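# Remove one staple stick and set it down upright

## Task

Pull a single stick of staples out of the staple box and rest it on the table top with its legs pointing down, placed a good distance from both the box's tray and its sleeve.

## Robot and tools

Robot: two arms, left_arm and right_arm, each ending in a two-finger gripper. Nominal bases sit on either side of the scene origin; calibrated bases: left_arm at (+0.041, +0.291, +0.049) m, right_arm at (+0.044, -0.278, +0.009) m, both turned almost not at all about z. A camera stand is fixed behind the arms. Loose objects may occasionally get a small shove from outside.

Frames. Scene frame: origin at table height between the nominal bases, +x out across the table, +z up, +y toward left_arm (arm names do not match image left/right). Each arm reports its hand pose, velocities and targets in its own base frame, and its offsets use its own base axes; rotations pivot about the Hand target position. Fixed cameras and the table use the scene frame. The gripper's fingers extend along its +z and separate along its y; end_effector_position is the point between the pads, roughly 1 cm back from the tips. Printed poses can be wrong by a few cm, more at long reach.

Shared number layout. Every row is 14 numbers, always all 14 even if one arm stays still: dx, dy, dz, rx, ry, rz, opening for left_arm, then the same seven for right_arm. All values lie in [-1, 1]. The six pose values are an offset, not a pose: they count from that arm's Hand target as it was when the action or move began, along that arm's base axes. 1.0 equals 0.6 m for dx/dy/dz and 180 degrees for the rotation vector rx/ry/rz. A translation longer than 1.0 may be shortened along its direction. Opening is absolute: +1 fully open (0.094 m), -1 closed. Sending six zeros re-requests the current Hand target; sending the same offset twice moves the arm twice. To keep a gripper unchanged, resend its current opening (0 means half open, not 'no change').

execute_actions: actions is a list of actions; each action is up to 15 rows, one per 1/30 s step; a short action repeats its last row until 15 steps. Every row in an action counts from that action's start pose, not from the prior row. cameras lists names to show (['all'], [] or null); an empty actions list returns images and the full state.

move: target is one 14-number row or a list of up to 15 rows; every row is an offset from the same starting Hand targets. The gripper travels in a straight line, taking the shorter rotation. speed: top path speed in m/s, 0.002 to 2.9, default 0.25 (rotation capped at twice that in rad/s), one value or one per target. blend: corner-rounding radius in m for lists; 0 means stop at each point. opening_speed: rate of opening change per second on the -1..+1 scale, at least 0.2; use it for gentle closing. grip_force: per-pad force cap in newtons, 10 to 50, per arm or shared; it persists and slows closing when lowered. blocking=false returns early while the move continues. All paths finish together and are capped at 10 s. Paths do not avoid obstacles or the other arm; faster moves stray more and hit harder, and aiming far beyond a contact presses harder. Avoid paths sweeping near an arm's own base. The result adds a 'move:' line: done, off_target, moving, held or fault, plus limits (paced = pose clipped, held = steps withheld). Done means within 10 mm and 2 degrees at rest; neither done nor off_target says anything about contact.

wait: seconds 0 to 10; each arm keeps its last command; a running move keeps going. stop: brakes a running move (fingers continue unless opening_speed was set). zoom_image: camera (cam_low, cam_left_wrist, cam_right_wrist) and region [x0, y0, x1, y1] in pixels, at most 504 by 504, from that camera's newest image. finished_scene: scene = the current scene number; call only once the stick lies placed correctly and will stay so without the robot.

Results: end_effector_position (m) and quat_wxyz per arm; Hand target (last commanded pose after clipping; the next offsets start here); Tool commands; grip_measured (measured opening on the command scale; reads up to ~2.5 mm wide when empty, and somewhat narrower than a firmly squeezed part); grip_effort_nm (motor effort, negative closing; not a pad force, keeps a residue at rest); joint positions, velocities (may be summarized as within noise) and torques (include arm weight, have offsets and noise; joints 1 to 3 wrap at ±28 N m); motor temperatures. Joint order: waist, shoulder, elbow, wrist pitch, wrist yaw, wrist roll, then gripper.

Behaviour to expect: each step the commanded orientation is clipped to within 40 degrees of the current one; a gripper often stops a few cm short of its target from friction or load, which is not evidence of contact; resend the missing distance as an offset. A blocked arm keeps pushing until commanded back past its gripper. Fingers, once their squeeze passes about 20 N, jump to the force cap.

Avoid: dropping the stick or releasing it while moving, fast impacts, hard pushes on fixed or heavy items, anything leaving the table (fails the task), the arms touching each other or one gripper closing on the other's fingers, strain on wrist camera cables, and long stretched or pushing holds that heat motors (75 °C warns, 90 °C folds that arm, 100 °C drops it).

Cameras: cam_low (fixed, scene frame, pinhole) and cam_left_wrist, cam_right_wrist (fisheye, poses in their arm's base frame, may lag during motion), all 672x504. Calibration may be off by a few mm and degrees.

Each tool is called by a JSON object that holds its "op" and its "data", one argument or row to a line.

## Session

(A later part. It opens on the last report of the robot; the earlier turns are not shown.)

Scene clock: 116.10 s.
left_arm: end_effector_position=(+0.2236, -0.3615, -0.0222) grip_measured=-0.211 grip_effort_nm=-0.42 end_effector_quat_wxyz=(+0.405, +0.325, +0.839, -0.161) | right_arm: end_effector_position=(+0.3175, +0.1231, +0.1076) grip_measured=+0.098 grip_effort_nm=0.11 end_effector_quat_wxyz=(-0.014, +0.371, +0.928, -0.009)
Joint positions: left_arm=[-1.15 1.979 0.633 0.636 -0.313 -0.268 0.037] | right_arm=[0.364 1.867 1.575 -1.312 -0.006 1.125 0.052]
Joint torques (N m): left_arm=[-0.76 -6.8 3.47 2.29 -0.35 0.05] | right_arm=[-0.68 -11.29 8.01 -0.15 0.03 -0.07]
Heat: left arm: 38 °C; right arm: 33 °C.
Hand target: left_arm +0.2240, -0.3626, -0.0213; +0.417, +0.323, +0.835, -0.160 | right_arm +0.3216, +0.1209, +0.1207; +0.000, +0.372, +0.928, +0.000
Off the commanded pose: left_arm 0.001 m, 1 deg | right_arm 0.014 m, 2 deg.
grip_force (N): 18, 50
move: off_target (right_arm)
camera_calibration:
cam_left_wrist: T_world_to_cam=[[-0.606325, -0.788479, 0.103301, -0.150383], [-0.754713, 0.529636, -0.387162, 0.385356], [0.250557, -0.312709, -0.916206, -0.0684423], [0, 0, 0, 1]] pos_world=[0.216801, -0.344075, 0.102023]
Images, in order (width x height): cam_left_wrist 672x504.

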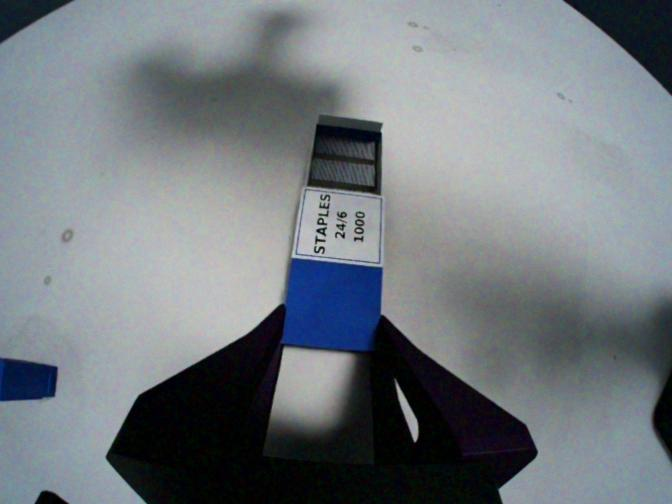

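{"op": "move", "data": {
  "target": [
    [0,0,0,0,0,0,-0.24,0,0,0,0,0,0.5,-1],
    [0,0,0,0,0,0,-0.24,-0.0613,0.0713,-0.06,0,0,0.5,-1]
  ],
  "speed": [0.6, 0.15],
  "grip_force": [18, 15],
  "cameras": ["all"]
}}

Scene clock: 123.53 s.
left_arm: end_effector_position=(+0.2236, -0.3615, -0.0222) grip_measured=-0.212 grip_effort_nm=-0.44 end_effector_quat_wxyz=(+0.405, +0.325, +0.839, -0.161) | right_arm: end_effector_position=(+0.2825, +0.1606, +0.0767) grip_measured=-0.993 grip_effort_nm=-0.35 end_effector_quat_wxyz=(-0.021, -0.395, +0.918, -0.005)
Joint positions: left_arm=[-1.15 1.979 0.633 0.636 -0.313 -0.268 0.037] | right_arm=[0.516 1.831 1.405 -1.187 0.004 -0.296 0]
Joint torques (N m): left_arm=[-0.76 -6.79 3.45 2.29 -0.35 0.05] | right_arm=[0.21 -11.67 5.49 0.09 -0.08 0.05]
Heat: left arm: 39 °C; right arm: 33 °C.
Hand target: left_arm +0.2240, -0.3626, -0.0213; +0.417, +0.323, +0.835, -0.160 | right_arm +0.2848, +0.1637, +0.0847; +0.000, -0.393, +0.920, +0.000
Off the commanded pose: left_arm 0.001 m, 1 deg | right_arm 0.009 m, 2 deg.
grip_force (N): 18, 15
move: done
camera_calibration:
cam_left_wrist: T_world_to_cam=[[-0.606325, -0.788479, 0.103301, -0.150383], [-0.754713, 0.529636, -0.387162, 0.385356], [0.250557, -0.312709, -0.916206, -0.0684423], [0, 0, 0, 1]] pos_world=[0.216801, -0.344075, 0.102023]
cam_right_wrist: T_world_to_cam=[[0.791833, -0.610471, -0.0180837, -0.122529], [-0.517871, -0.68683, 0.509975, 0.252128], [-0.323745, -0.39445, -0.859999, 0.336776], [0, 0, 0, 1]] pos_world=[0.336622, 0.231209, 0.158832]

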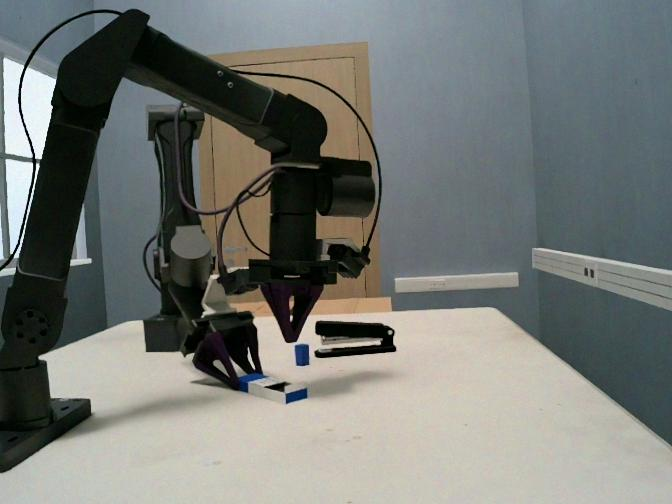

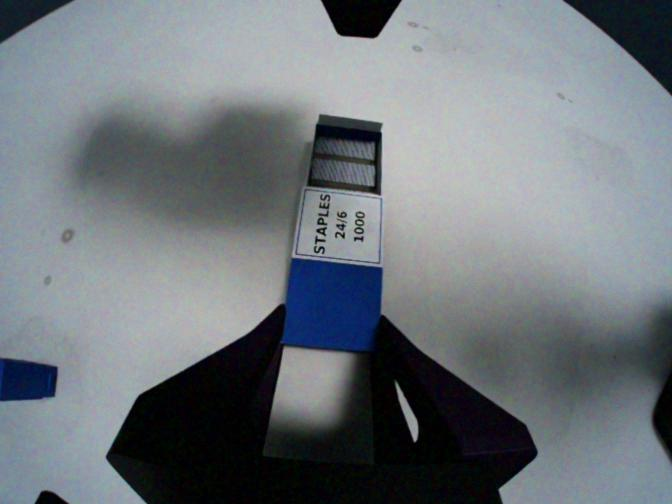

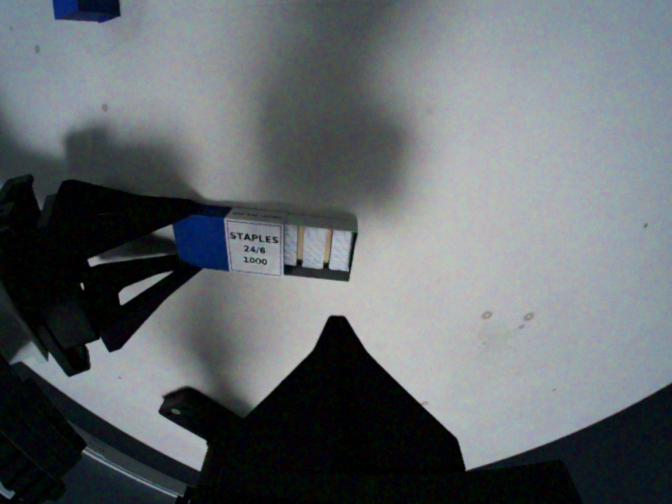

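{"op": "zoom_image", "data": {
  "camera": "cam_right_wrist",
  "region": [270, 200, 390, 340]
}}

Scaled by 3.600 from the camera's 672x504 image, which has a finer 960x720 frame.

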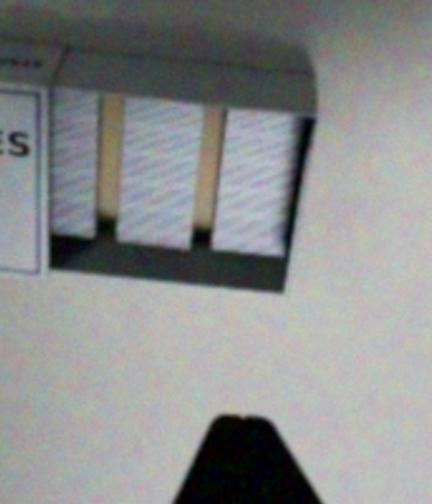

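{"op": "move", "data": {
  "target": [0,0,0,0,0,0,-0.24,-0.003,-0.0067,-0.0828,0,0,0,-1],
  "speed": 0.08,
  "cameras": ["cam_left_wrist", "cam_right_wrist"]
}}

{"op": "zoom_image", "data": {
  "camera": "cam_right_wrist",
  "region": [250, 230, 410, 350]
}}

Scene clock: 127.27 s.
left_arm: end_effector_position=(+0.2236, -0.3615, -0.0222) grip_measured=-0.212 grip_effort_nm=-0.44 end_effector_quat_wxyz=(+0.405, +0.325, +0.839, -0.161) | right_arm: end_effector_position=(+0.2807, +0.1596, +0.0375) grip_measured=-0.993 grip_effort_nm=-0.35 end_effector_quat_wxyz=(-0.004, -0.395, +0.919, -0.003)
Joint positions: left_arm=[-1.15 1.979 0.633 0.636 -0.313 -0.268 0.037] | right_arm=[0.516 1.831 1.244 -0.992 0.004 -0.295 0]
Joint torques (N m): left_arm=[-0.76 -6.79 3.45 2.29 -0.35 0.05] | right_arm=[-0.51 -8.31 5.41 0.17 -0.07 -0.03]
Heat: left arm: 40 °C; right arm: 32 °C.
Hand target: left_arm +0.2240, -0.3626, -0.0213; +0.417, +0.323, +0.835, -0.160 | right_arm +0.2831, +0.1597, +0.0351; +0.000, -0.393, +0.920, +0.000
Off the commanded pose: left_arm 0.001 m, 1 deg | right_arm 0.003 m, 1 deg.
grip_force (N): 18, 15
move: done
camera_calibration:
cam_left_wrist: T_world_to_cam=[[-0.606325, -0.788479, 0.103301, -0.150383], [-0.754713, 0.529636, -0.387162, 0.385356], [0.250557, -0.312709, -0.916206, -0.0684423], [0, 0, 0, 1]] pos_world=[0.216801, -0.344075, 0.102023]
cam_right_wrist: T_world_to_cam=[[0.791917, -0.610612, -0.00462008, -0.122884], [-0.533151, -0.695105, 0.482265, 0.27704], [-0.297688, -0.379451, -0.876013, 0.293026], [0, 0, 0, 1]] pos_world=[0.332249, 0.228726, 0.12252]
Images, in order (width x height): cam_left_wrist 672x504, cam_right_wrist 672x504.

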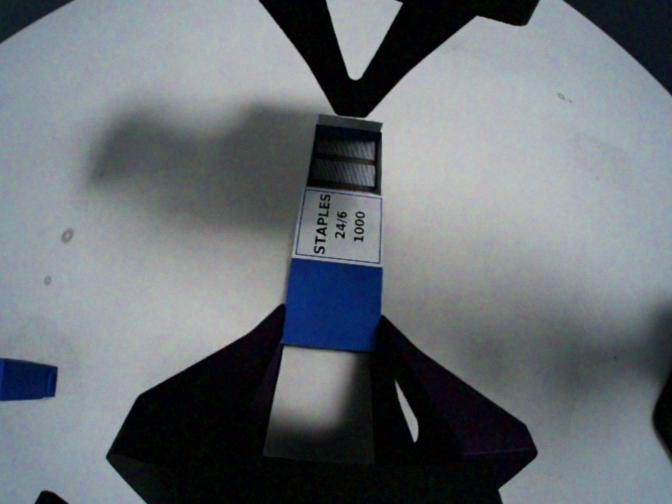

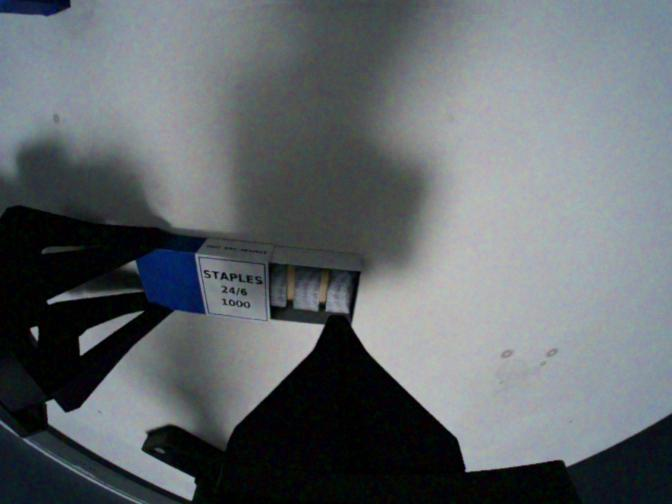

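Scaled by 3.150 from the camera's 672x504 image, which has a finer 960x720 frame.

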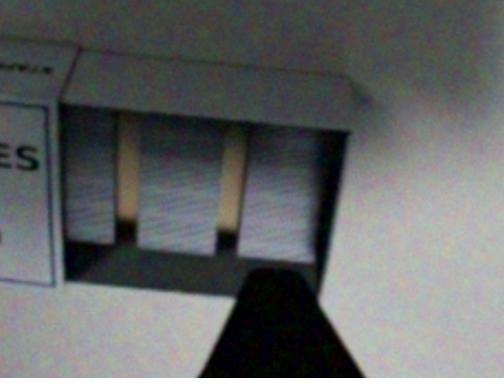

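{"op": "move", "data": {
  "target": [0,0,0,0,0,0,-0.24,0,0,-0.0405,0,0,0,-1],
  "speed": 0.06,
  "cameras": ["cam_low", "cam_left_wrist", "cam_right_wrist"]
}}

{"op": "zoom_image", "data": {
  "camera": "cam_right_wrist",
  "region": [250, 230, 410, 350]
}}

{"op": "zoom_image", "data": {
  "camera": "cam_low",
  "region": [225, 340, 325, 420]
}}

Scene clock: 129.03 s.
left_arm: end_effector_position=(+0.2236, -0.3615, -0.0222) grip_measured=-0.212 grip_effort_nm=-0.44 end_effector_quat_wxyz=(+0.405, +0.325, +0.839, -0.161) | right_arm: end_effector_position=(+0.2809, +0.1597, +0.0142) grip_measured=-0.993 grip_effort_nm=-0.35 end_effector_quat_wxyz=(-0.002, -0.395, +0.919, -0.002)
Joint positions: left_arm=[-1.15 1.979 0.633 0.636 -0.313 -0.268 0.037] | right_arm=[0.516 1.863 1.186 -0.899 0.004 -0.295 0]
Joint torques (N m): left_arm=[-0.76 -6.79 3.45 2.29 -0.35 0.06] | right_arm=[-0.5 -8.06 5.27 0.2 -0.07 -0.04]
Heat: left arm: 40 °C; right arm: 32 °C.
Hand target: left_arm +0.2240, -0.3626, -0.0213; +0.417, +0.323, +0.835, -0.160 | right_arm +0.2830, +0.1596, +0.0106; +0.000, -0.393, +0.920, +0.000
Off the commanded pose: left_arm 0.001 m, 1 deg | right_arm 0.004 m, 0 deg.
grip_force (N): 18, 15
move: done
camera_calibration:
cam_left_wrist: T_world_to_cam=[[-0.606325, -0.788479, 0.103301, -0.150383], [-0.754713, 0.529636, -0.387162, 0.385356], [0.250557, -0.312709, -0.916206, -0.0684423], [0, 0, 0, 1]] pos_world=[0.216801, -0.344075, 0.102023]
cam_right_wrist: T_world_to_cam=[[0.791945, -0.610582, -0.00345856, -0.123124], [-0.534383, -0.69583, 0.47985, 0.288955], [-0.295395, -0.378167, -0.877344, 0.271947], [0, 0, 0, 1]] pos_world=[0.332251, 0.228728, 0.0995101]

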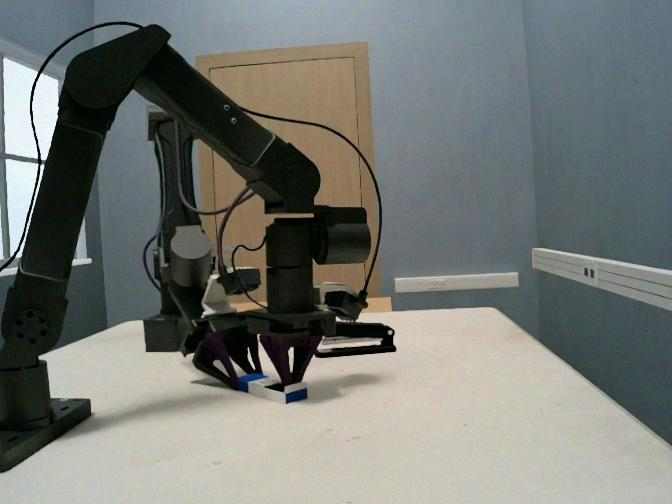

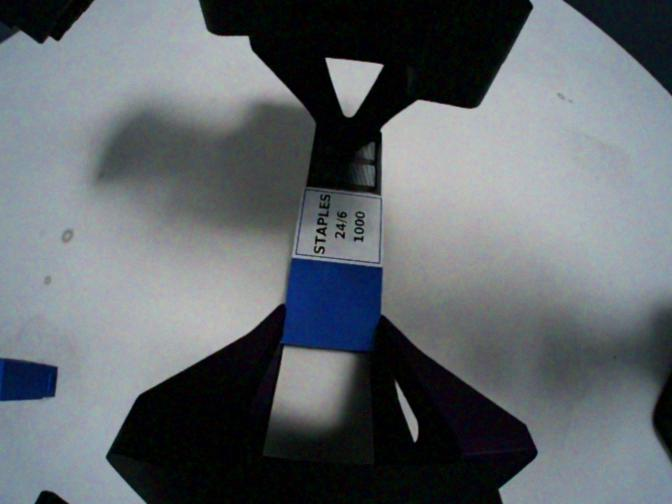

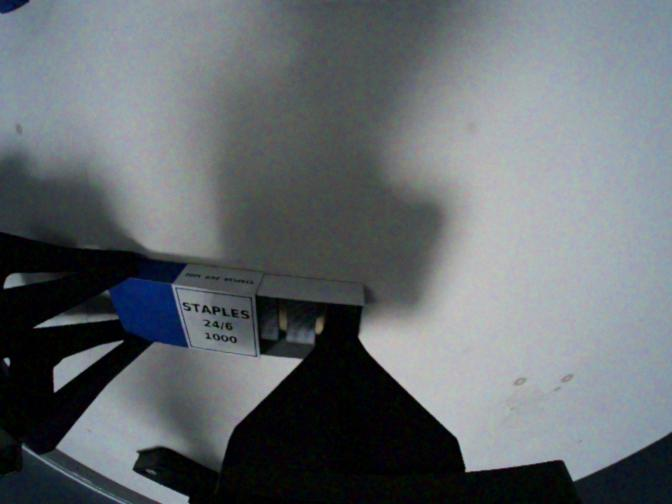

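Scaled by 3.150 from the camera's 672x504 image, which has a finer 960x720 frame.

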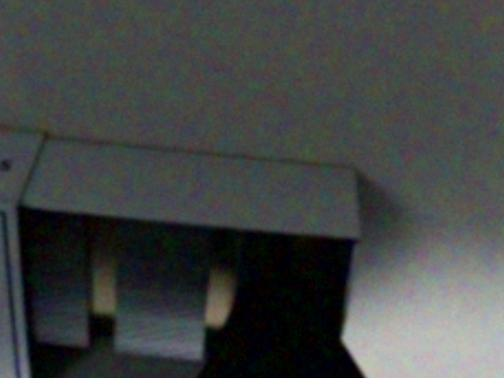

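Scaled by 5.040 from the camera's 672x504 image, which has a finer 960x720 frame.

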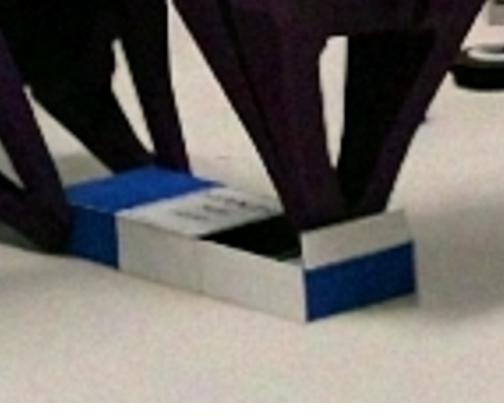

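{"op": "move", "data": {
  "target": [0,0,0,0,0,0,-0.24,0.0181,-0.0173,0.002,0,0,0,-1],
  "speed": 0.04,
  "cameras": ["cam_low", "cam_left_wrist", "cam_right_wrist"]
}}

{"op": "zoom_image", "data": {
  "camera": "cam_right_wrist",
  "region": [250, 240, 410, 360]
}}

{"op": "zoom_image", "data": {
  "camera": "cam_low",
  "region": [225, 340, 325, 420]
}}

Scene clock: 130.27 s.
left_arm: end_effector_position=(+0.2236, -0.3615, -0.0222) grip_measured=-0.212 grip_effort_nm=-0.44 end_effector_quat_wxyz=(+0.405, +0.325, +0.839, -0.161) | right_arm: end_effector_position=(+0.2865, +0.1470, +0.0109) grip_measured=-0.993 grip_effort_nm=-0.35 end_effector_quat_wxyz=(-0.008, -0.393, +0.920, -0.003)
Joint positions: left_arm=[-1.15 1.979 0.633 0.636 -0.313 -0.268 0.037] | right_arm=[0.473 1.874 1.186 -0.899 0.004 -0.334 0]
Joint torques (N m): left_arm=[-0.76 -6.79 3.44 2.29 -0.35 0.06] | right_arm=[-0.53 -7.92 7.25 0.05 -0.06 -0.08]
Heat: left arm: 40 °C; right arm: 32 °C.
Hand target: left_arm +0.2240, -0.3626, -0.0213; +0.417, +0.323, +0.835, -0.160 | right_arm +0.2938, +0.1493, +0.0119; +0.000, -0.393, +0.920, +0.000
Off the commanded pose: left_arm 0.001 m, 1 deg | right_arm 0.008 m, 1 deg.
grip_force (N): 18, 15
move: done
camera_calibration:
cam_left_wrist: T_world_to_cam=[[-0.606325, -0.788479, 0.103301, -0.150383], [-0.754713, 0.529636, -0.387162, 0.385356], [0.250557, -0.312709, -0.916206, -0.0684423], [0, 0, 0, 1]] pos_world=[0.216801, -0.344075, 0.102023]
cam_right_wrist: T_world_to_cam=[[0.789116, -0.61419, -0.00819272, -0.134008], [-0.532825, -0.691092, 0.488354, 0.283454], [-0.305604, -0.381002, -0.872607, 0.269157], [0, 0, 0, 1]] pos_world=[0.339034, 0.216136, 0.0953449]

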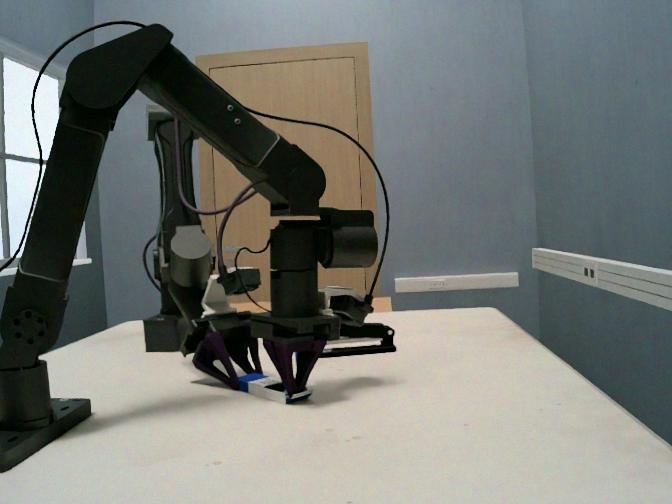

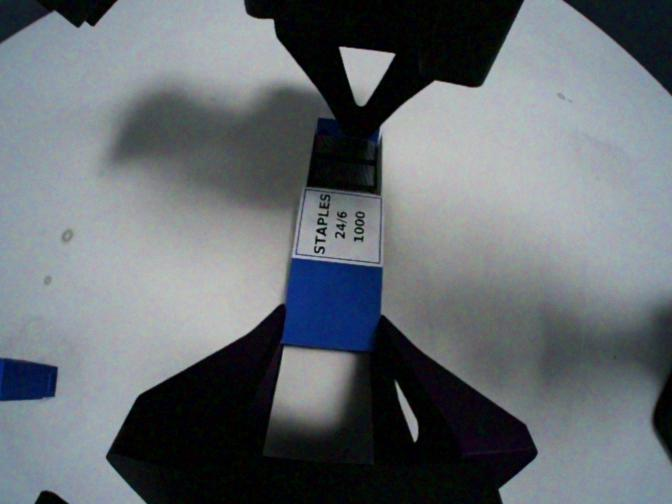

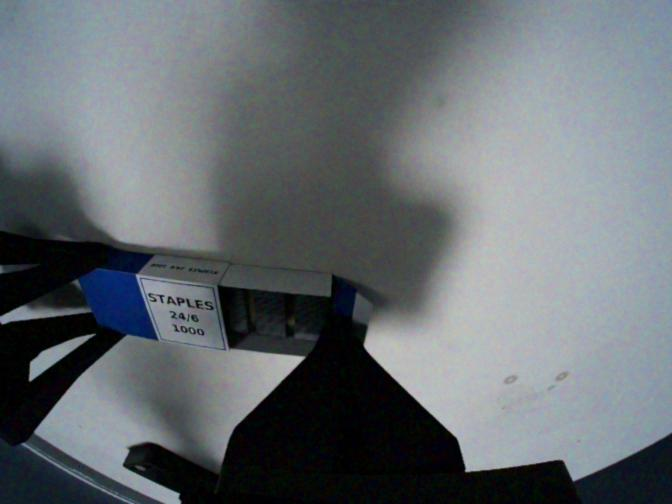

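Scaled by 3.150 from the camera's 672x504 image, which has a finer 960x720 frame.

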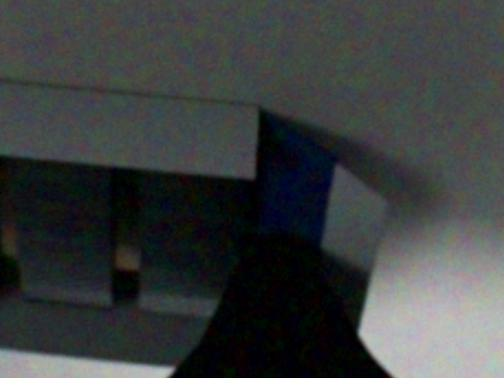

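Scaled by 5.040 from the camera's 672x504 image, which has a finer 960x720 frame.

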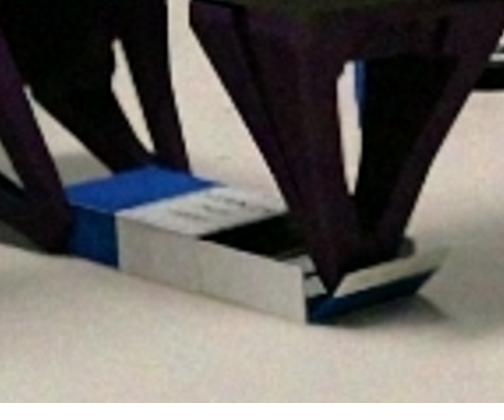

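{"op": "move", "data": {
  "target": [0,0,0,0,0,0,-0.24,0.0072,-0.0069,0.003,0,0,0,-1],
  "speed": 0.04,
  "cameras": ["cam_low", "cam_right_wrist"]
}}

{"op": "zoom_image", "data": {
  "camera": "cam_right_wrist",
  "region": [230, 240, 390, 360]
}}

{"op": "zoom_image", "data": {
  "camera": "cam_low",
  "region": [225, 340, 325, 420]
}}

Scene clock: 131.33 s.
left_arm: end_effector_position=(+0.2236, -0.3615, -0.0222) grip_measured=-0.212 grip_effort_nm=-0.44 end_effector_quat_wxyz=(+0.405, +0.325, +0.839, -0.161) | right_arm: end_effector_position=(+0.2910, +0.1432, +0.0116) grip_measured=-0.993 grip_effort_nm=-0.35 end_effector_quat_wxyz=(-0.006, -0.393, +0.920, -0.002)
Joint positions: left_arm=[-1.15 1.979 0.633 0.636 -0.313 -0.268 0.037] | right_arm=[0.457 1.877 1.193 -0.899 0.004 -0.351 0]
Joint torques (N m): left_arm=[-0.76 -6.8 3.45 2.3 -0.35 0.05] | right_arm=[-0.62 -7.9 7.8 -0.03 -0.07 -0.09]
Heat: left arm: 41 °C; right arm: 32 °C.
Hand target: left_arm +0.2240, -0.3626, -0.0213; +0.417, +0.323, +0.835, -0.160 | right_arm +0.2982, +0.1452, +0.0138; +0.000, -0.393, +0.920, +0.000
Off the commanded pose: left_arm 0.001 m, 1 deg | right_arm 0.008 m, 1 deg.
grip_force (N): 18, 15
move: done
camera_calibration:
cam_right_wrist: T_world_to_cam=[[0.789353, -0.613903, -0.00668384, -0.139921], [-0.534306, -0.692289, 0.48503, 0.283546], [-0.302388, -0.379289, -0.874472, 0.268499], [0, 0, 0, 1]] pos_world=[0.343138, 0.212237, 0.0963316]
Images, in order (width x height): cam_low 672x504, cam_right_wrist 672x504.

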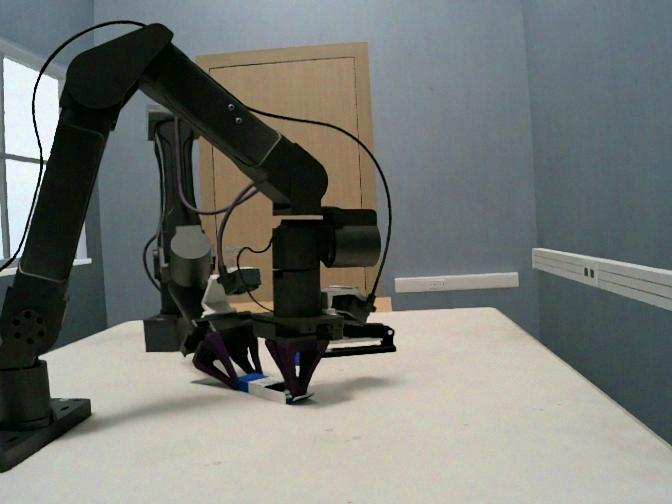

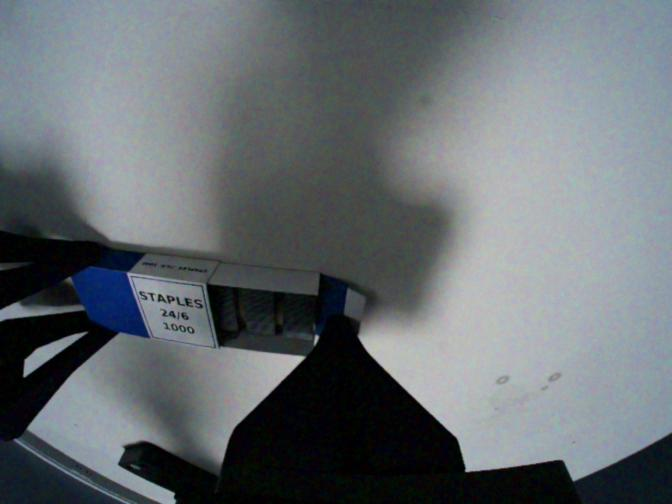

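Scaled by 3.150 from the camera's 672x504 image, which has a finer 960x720 frame.

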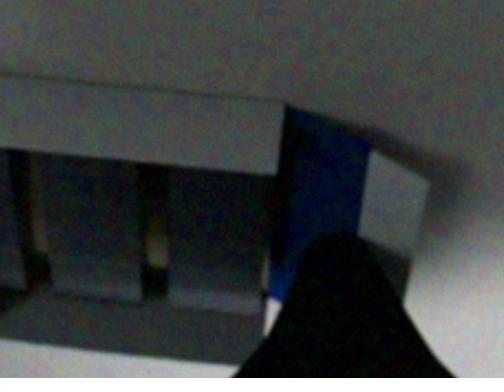

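Scaled by 5.040 from the camera's 672x504 image, which has a finer 960x720 frame.

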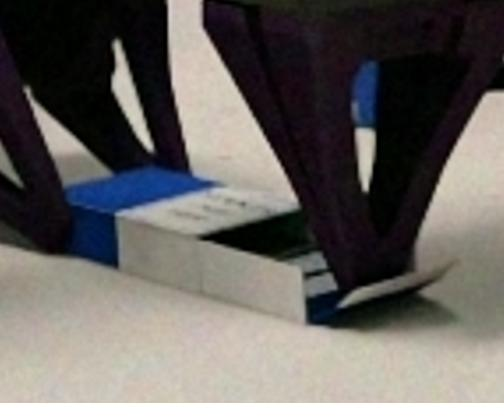

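{"op": "move", "data": {
  "target": [
    [0,0,0,0,0,0,-0.24,0.0083,0,0.1,0,0,0,-1],
    [0,0,0,0,0,0,-0.24,-0.0257,0.0138,0.0687,0,0,0,-0.64]
  ],
  "speed": [0.1, 0.1],
  "cameras": ["all"]
}}

{"op": "zoom_image", "data": {
  "camera": "cam_right_wrist",
  "region": [260, 220, 420, 340]
}}

Scene clock: 135.13 s.
left_arm: end_effector_position=(+0.2236, -0.3615, -0.0222) grip_measured=-0.212 grip_effort_nm=-0.44 end_effector_quat_wxyz=(+0.405, +0.325, +0.839, -0.161) | right_arm: end_effector_position=(+0.2794, +0.1494, +0.0466) grip_measured=-0.642 grip_effort_nm=0.11 end_effector_quat_wxyz=(-0.022, -0.394, +0.919, -0.004)
Joint positions: left_arm=[-1.15 1.979 0.633 0.636 -0.313 -0.268 0.037] | right_arm=[0.49 1.831 1.281 -1.065 0.004 -0.319 0.017]
Joint torques (N m): left_arm=[-0.76 -6.79 3.45 2.29 -0.35 0.05] | right_arm=[0.35 -11.52 5.46 0.09 -0.08 0.04]
Heat: left arm: 41 °C; right arm: 32 °C.
Hand target: left_arm +0.2240, -0.3626, -0.0213; +0.417, +0.323, +0.835, -0.160 | right_arm +0.2827, +0.1534, +0.0549; +0.000, -0.393, +0.920, +0.000
Off the commanded pose: left_arm 0.001 m, 1 deg | right_arm 0.010 m, 3 deg.
grip_force (N): 18, 15
move: off_target (right_arm); target 2's new opening was sent with right_arm's hand 0.010 m and 3 deg from that target
camera_calibration:
cam_left_wrist: T_world_to_cam=[[-0.606325, -0.788479, 0.103301, -0.150383], [-0.754713, 0.529636, -0.387162, 0.385356], [0.250557, -0.312709, -0.916206, -0.0684423], [0, 0, 0, 1]] pos_world=[0.216801, -0.344075, 0.102023]
cam_right_wrist: T_world_to_cam=[[0.790157, -0.61259, -0.0196004, -0.126603], [-0.518743, -0.685455, 0.510938, 0.258182], [-0.326431, -0.393554, -0.859394, 0.306186], [0, 0, 0, 1]] pos_world=[0.333915, 0.219917, 0.128737]

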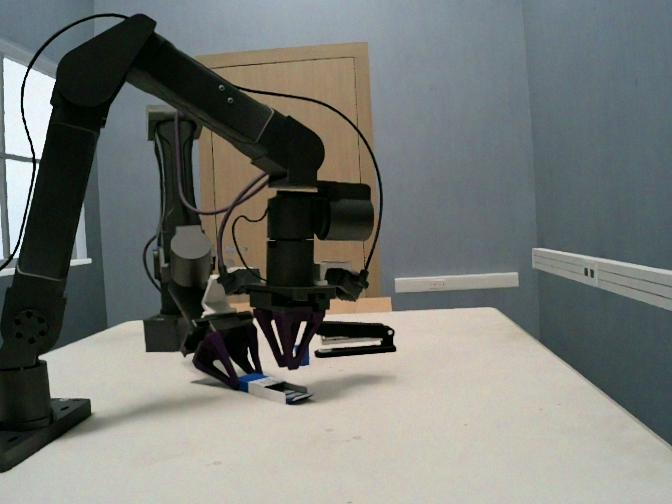

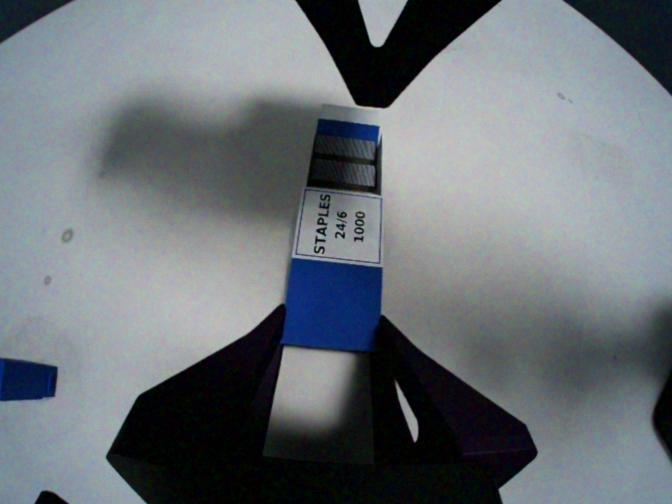

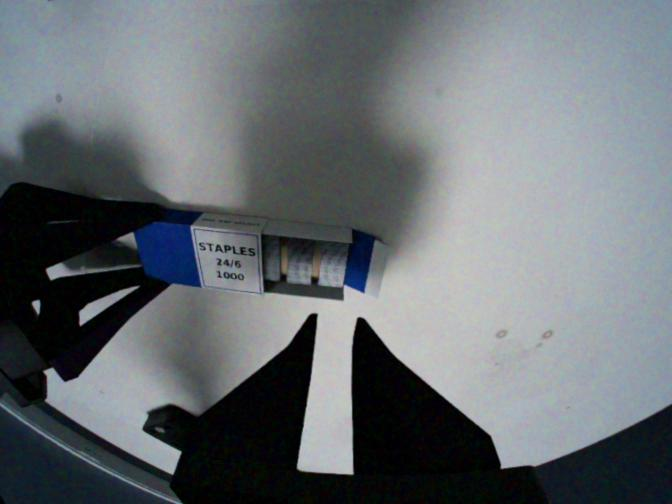

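Scaled by 3.150 from the camera's 672x504 image, which has a finer 960x720 frame.

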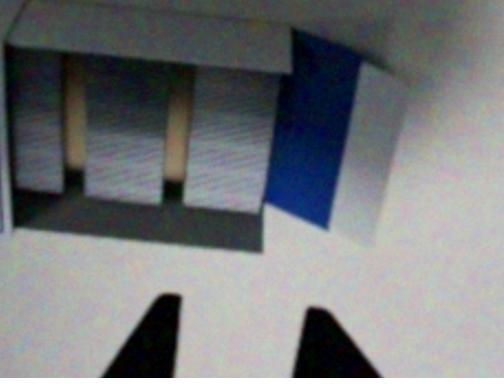

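{"op": "move", "data": {
  "target": [0,0,0,0,0,0,-0.24,-0.0028,-0.0037,-0.06,0,0,0,-0.64],
  "speed": 0.06,
  "cameras": ["cam_right_wrist"]
}}

{"op": "zoom_image", "data": {
  "camera": "cam_right_wrist",
  "region": [260, 230, 420, 350]
}}

Scene clock: 138.00 s.
left_arm: end_effector_position=(+0.2236, -0.3615, -0.0222) grip_measured=-0.212 grip_effort_nm=-0.44 end_effector_quat_wxyz=(+0.405, +0.325, +0.839, -0.161) | right_arm: end_effector_position=(+0.2800, +0.1497, +0.0222) grip_measured=-0.642 grip_effort_nm=0.11 end_effector_quat_wxyz=(-0.003, -0.394, +0.919, -0.002)
Joint positions: left_arm=[-1.15 1.979 0.633 0.636 -0.313 -0.268 0.037] | right_arm=[0.49 1.831 1.179 -0.924 0.004 -0.319 0.017]
Joint torques (N m): left_arm=[-0.76 -6.79 3.45 2.29 -0.35 0.06] | right_arm=[0.02 -7.97 5.24 0.11 -0.07 0]
Heat: left arm: 41 °C; right arm: 32 °C.
Hand target: left_arm +0.2240, -0.3626, -0.0213; +0.417, +0.323, +0.835, -0.160 | right_arm +0.2811, +0.1512, +0.0190; +0.000, -0.393, +0.920, +0.000
Off the commanded pose: left_arm 0.001 m, 1 deg | right_arm 0.004 m, 0 deg.
grip_force (N): 18, 15
move: done
camera_calibration:
cam_right_wrist: T_world_to_cam=[[0.790512, -0.612435, -0.00374873, -0.127869], [-0.535803, -0.694536, 0.480141, 0.277974], [-0.296659, -0.377549, -0.877183, 0.275151], [0, 0, 0, 1]] pos_world=[0.331647, 0.218634, 0.107411]
Images, in order (width x height): cam_right_wrist 672x504.

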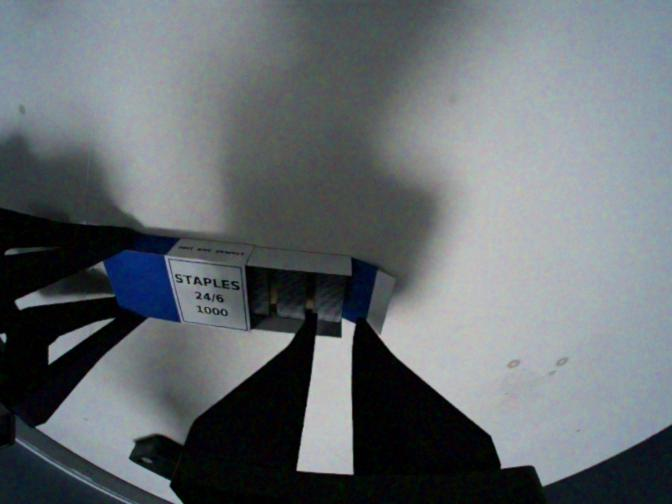

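Scaled by 3.150 from the camera's 672x504 image, which has a finer 960x720 frame.

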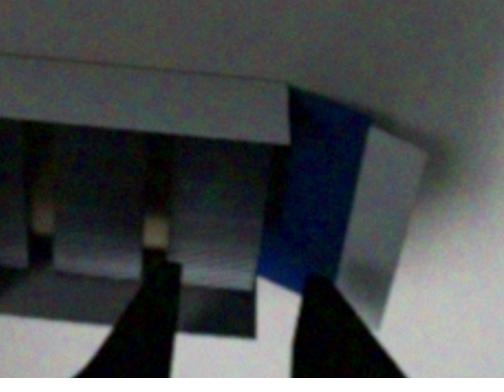

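{"op": "move", "data": {
  "target": [0,0,0,0,0,0,-0.24,-0.0045,0.0043,0,0,0,0,-0.64],
  "speed": 0.05,
  "cameras": ["cam_right_wrist"]
}}

{"op": "zoom_image", "data": {
  "camera": "cam_right_wrist",
  "region": [280, 250, 380, 340]
}}

Scene clock: 139.43 s.
left_arm: end_effector_position=(+0.2236, -0.3615, -0.0222) grip_measured=-0.212 grip_effort_nm=-0.44 end_effector_quat_wxyz=(+0.405, +0.325, +0.839, -0.161) | right_arm: end_effector_position=(+0.2800, +0.1507, +0.0222) grip_measured=-0.642 grip_effort_nm=0.11 end_effector_quat_wxyz=(-0.002, -0.392, +0.920, -0.002)
Joint positions: left_arm=[-1.15 1.979 0.633 0.636 -0.313 -0.268 0.037] | right_arm=[0.493 1.831 1.179 -0.923 0.004 -0.313 0.017]
Joint torques (N m): left_arm=[-0.76 -6.8 3.45 2.29 -0.35 0.05] | right_arm=[0.8 -8.35 4.83 0.15 -0.08 0.03]
Heat: left arm: 41 °C; right arm: 32 °C.
Hand target: left_arm +0.2240, -0.3626, -0.0213; +0.417, +0.323, +0.835, -0.160 | right_arm +0.2784, +0.1538, +0.0190; +0.000, -0.393, +0.920, +0.000
Off the commanded pose: left_arm 0.001 m, 1 deg | right_arm 0.005 m, 0 deg.
grip_force (N): 18, 15
move: done
camera_calibration:
cam_right_wrist: T_world_to_cam=[[0.788426, -0.615122, -0.00306303, -0.126223], [-0.538818, -0.69301, 0.47897, 0.27921], [-0.296748, -0.375982, -0.877826, 0.275256], [0, 0, 0, 1]] pos_world=[0.331643, 0.219344, 0.107507]
Images, in order (width x height): cam_right_wrist 672x504.

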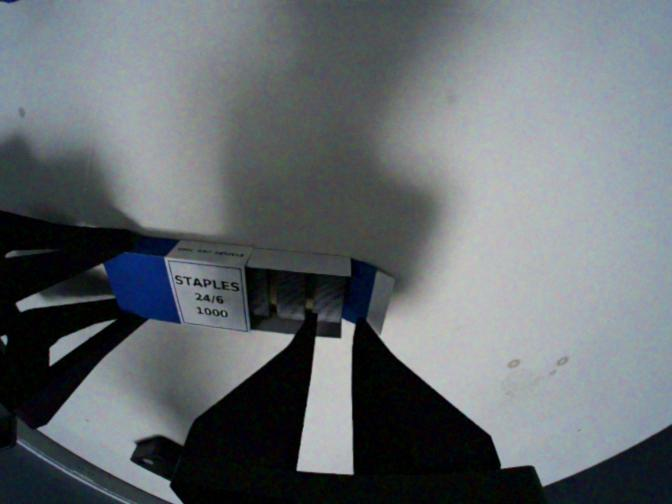

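Scaled by 5.040 from the camera's 672x504 image, which has a finer 960x720 frame.

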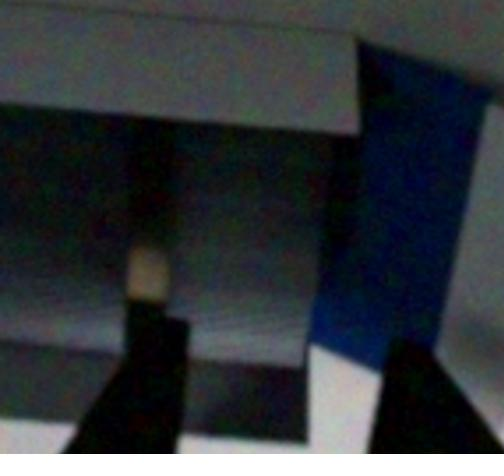

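{"op": "move", "data": {
  "target": [0,0,0,0,0,0,-0.24,-0.0024,0.0023,0,0,0,0,-0.64],
  "speed": 0.05,
  "cameras": ["cam_right_wrist"]
}}

{"op": "zoom_image", "data": {
  "camera": "cam_right_wrist",
  "region": [280, 250, 380, 340]
}}

Scene clock: 140.57 s.
left_arm: end_effector_position=(+0.2236, -0.3615, -0.0222) grip_measured=-0.212 grip_effort_nm=-0.44 end_effector_quat_wxyz=(+0.405, +0.325, +0.839, -0.161) | right_arm: end_effector_position=(+0.2771, +0.1517, +0.0207) grip_measured=-0.642 grip_effort_nm=0.11 end_effector_quat_wxyz=(-0.004, -0.393, +0.920, -0.003)
Joint positions: left_arm=[-1.15 1.979 0.633 0.636 -0.313 -0.268 0.037] | right_arm=[0.5 1.831 1.173 -0.922 0.004 -0.306 0.017]
Joint torques (N m): left_arm=[-0.76 -6.8 3.45 2.29 -0.35 0.05] | right_arm=[0.7 -8.46 5.14 0.13 -0.07 0.06]
Heat: left arm: 41 °C; right arm: 32 °C.
Hand target: left_arm +0.2240, -0.3626, -0.0213; +0.417, +0.323, +0.835, -0.160 | right_arm +0.2771, +0.1552, +0.0190; +0.000, -0.393, +0.920, +0.000
Off the commanded pose: left_arm 0.001 m, 1 deg | right_arm 0.004 m, 1 deg.
grip_force (N): 18, 15
move: done
camera_calibration:
cam_right_wrist: T_world_to_cam=[[0.788923, -0.61447, -0.0051167, -0.123549], [-0.536016, -0.692219, 0.483239, 0.278113], [-0.300478, -0.378496, -0.875474, 0.274881], [0, 0, 0, 1]] pos_world=[0.32914, 0.220639, 0.105624]
Images, in order (width x height): cam_right_wrist 672x504.

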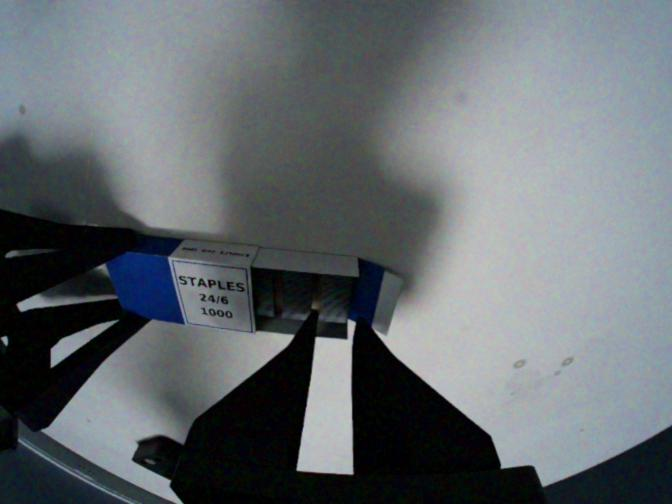

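Scaled by 5.040 from the camera's 672x504 image, which has a finer 960x720 frame.

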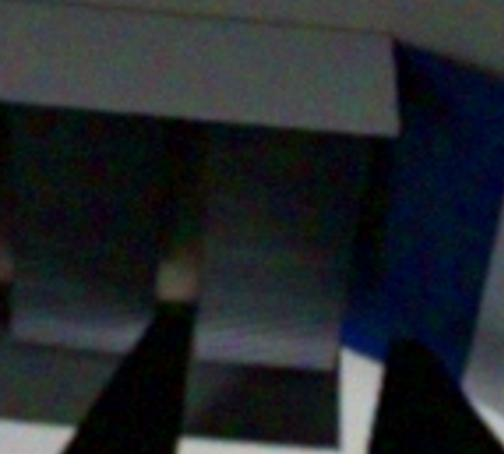

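{"op": "move", "data": {
  "target": [0,0,0,0,0,0,-0.24,0.0143,-0.0137,0,0,0,0,-0.64],
  "speed": 0.03,
  "cameras": ["cam_right_wrist"]
}}

{"op": "zoom_image", "data": {
  "camera": "cam_right_wrist",
  "region": [280, 250, 380, 340]
}}

Scene clock: 142.37 s.
left_arm: end_effector_position=(+0.2236, -0.3615, -0.0222) grip_measured=-0.212 grip_effort_nm=-0.44 end_effector_quat_wxyz=(+0.405, +0.325, +0.839, -0.161) | right_arm: end_effector_position=(+0.2804, +0.1456, +0.0207) grip_measured=-0.642 grip_effort_nm=0.11 end_effector_quat_wxyz=(-0.004, -0.393, +0.920, -0.003)
Joint positions: left_arm=[-1.15 1.979 0.633 0.636 -0.313 -0.268 0.037] | right_arm=[0.478 1.831 1.173 -0.922 0.004 -0.329 0.017]
Joint torques (N m): left_arm=[-0.76 -6.8 3.45 2.29 -0.34 0.06] | right_arm=[-0.49 -7.41 6.45 0.11 -0.07 -0.09]
Heat: left arm: 42 °C; right arm: 32 °C.
Hand target: left_arm +0.2240, -0.3626, -0.0213; +0.417, +0.323, +0.835, -0.160 | right_arm +0.2856, +0.1471, +0.0190; +0.000, -0.393, +0.920, +0.000
Off the commanded pose: left_arm 0.001 m, 1 deg | right_arm 0.006 m, 1 deg.
grip_force (N): 18, 15
move: done
camera_calibration:
cam_right_wrist: T_world_to_cam=[[0.78887, -0.614537, -0.00539073, -0.129839], [-0.53598, -0.692266, 0.483211, 0.275661], [-0.300683, -0.378301, -0.875487, 0.273592], [0, 0, 0, 1]] pos_world=[0.332439, 0.21454, 0.105624]
Images, in order (width x height): cam_right_wrist 672x504.

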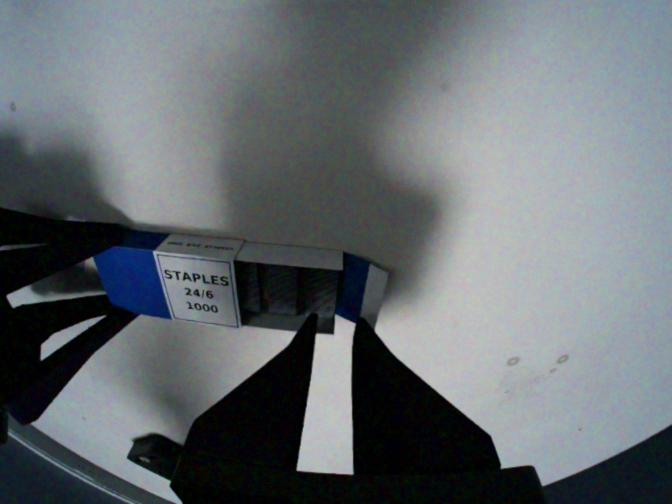

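Scaled by 5.040 from the camera's 672x504 image, which has a finer 960x720 frame.

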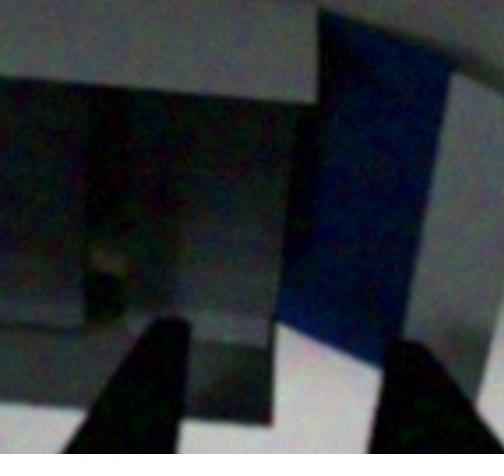

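{"op": "move", "data": {
  "target": [0,0,0,0,0,0,-0.24,-0.0122,0.0116,0,0,0,0,-0.64],
  "speed": 0.03,
  "cameras": ["cam_right_wrist"]
}}

{"op": "zoom_image", "data": {
  "camera": "cam_right_wrist",
  "region": [280, 250, 380, 340]
}}

Scene clock: 143.57 s.
left_arm: end_effector_position=(+0.2236, -0.3615, -0.0222) grip_measured=-0.212 grip_effort_nm=-0.44 end_effector_quat_wxyz=(+0.405, +0.325, +0.839, -0.161) | right_arm: end_effector_position=(+0.2777, +0.1506, +0.0207) grip_measured=-0.642 grip_effort_nm=0.11 end_effector_quat_wxyz=(-0.004, -0.393, +0.919, -0.003)
Joint positions: left_arm=[-1.15 1.979 0.633 0.636 -0.313 -0.268 0.037] | right_arm=[0.496 1.831 1.173 -0.922 0.004 -0.312 0.017]
Joint torques (N m): left_arm=[-0.76 -6.8 3.45 2.29 -0.35 0.05] | right_arm=[0.57 -8.31 5.31 0.14 -0.08 0.1]
Heat: left arm: 42 °C; right arm: 32 °C.
Hand target: left_arm +0.2240, -0.3626, -0.0213; +0.417, +0.323, +0.835, -0.160 | right_arm +0.2783, +0.1540, +0.0190; +0.000, -0.393, +0.920, +0.000
Off the commanded pose: left_arm 0.001 m, 1 deg | right_arm 0.004 m, 1 deg.
grip_force (N): 18, 15
move: done
camera_calibration:
cam_right_wrist: T_world_to_cam=[[0.7898, -0.613342, -0.00518743, -0.125171], [-0.534998, -0.693004, 0.483241, 0.277578], [-0.299987, -0.378889, -0.875472, 0.274606], [0, 0, 0, 1]] pos_world=[0.329742, 0.219635, 0.105624]
Images, in order (width x height): cam_right_wrist 672x504.

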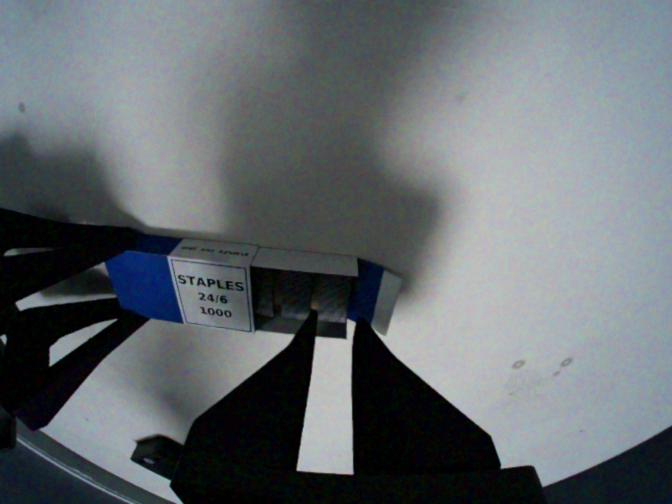

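Scaled by 5.040 from the camera's 672x504 image, which has a finer 960x720 frame.

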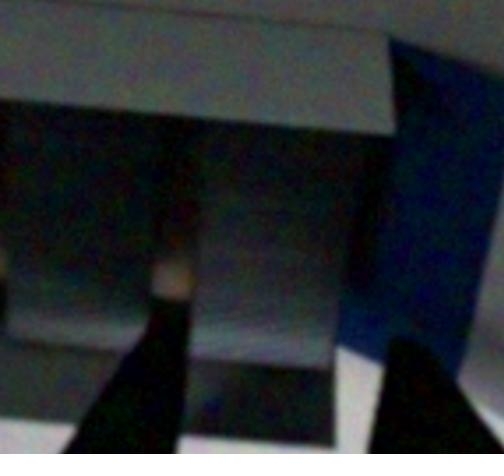

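{"op": "move", "data": {
  "target": [0,0,0,0,0,0,-0.24,0,0,-0.0175,0,0,0,-0.655],
  "speed": 0.04,
  "cameras": ["cam_right_wrist"]
}}

{"op": "zoom_image", "data": {
  "camera": "cam_right_wrist",
  "region": [280, 260, 380, 350]
}}

Scene clock: 145.50 s.
left_arm: end_effector_position=(+0.2236, -0.3615, -0.0222) grip_measured=-0.212 grip_effort_nm=-0.44 end_effector_quat_wxyz=(+0.405, +0.325, +0.839, -0.161) | right_arm: end_effector_position=(+0.2784, +0.1510, +0.0126) grip_measured=-0.653 grip_effort_nm=-0.09 end_effector_quat_wxyz=(-0.001, -0.393, +0.920, -0.002)
Joint positions: left_arm=[-1.15 1.979 0.633 0.636 -0.313 -0.268 0.037] | right_arm=[0.496 1.841 1.15 -0.882 0.004 -0.311 0.016]
Joint torques (N m): left_arm=[-0.76 -6.8 3.45 2.29 -0.35 0.05] | right_arm=[0.57 -7.73 5.16 0.16 -0.08 0.05]
Heat: left arm: 42 °C; right arm: 32 °C.
Hand target: left_arm +0.2240, -0.3626, -0.0213; +0.417, +0.323, +0.835, -0.160 | right_arm +0.2783, +0.1540, +0.0085; +0.000, -0.393, +0.920, +0.000
Off the commanded pose: left_arm 0.001 m, 1 deg | right_arm 0.005 m, 0 deg.
grip_force (N): 18, 15
move: done
camera_calibration:
cam_right_wrist: T_world_to_cam=[[0.789393, -0.613883, -0.00245059, -0.125384], [-0.538387, -0.69422, 0.477701, 0.283255], [-0.294954, -0.375774, -0.878519, 0.266038], [0, 0, 0, 1]] pos_world=[0.329947, 0.219641, 0.0981016]
Images, in order (width x height): cam_right_wrist 672x504.

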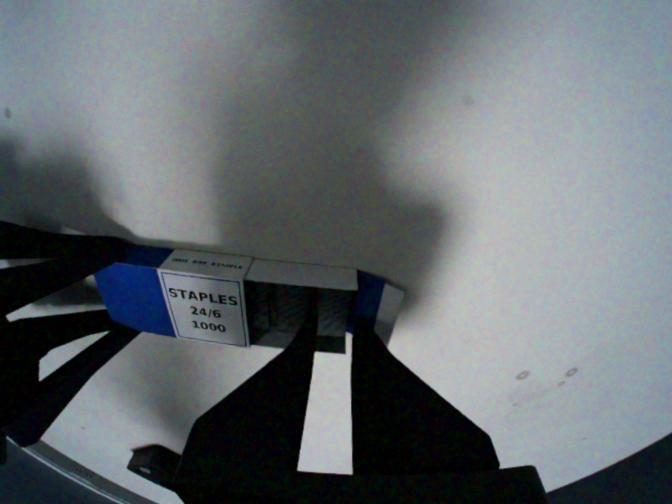

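Scaled by 5.040 from the camera's 672x504 image, which has a finer 960x720 frame.

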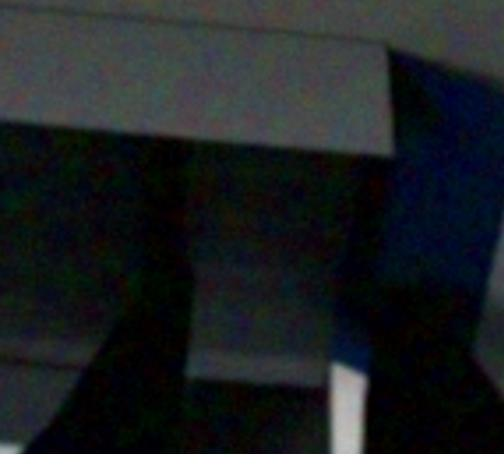

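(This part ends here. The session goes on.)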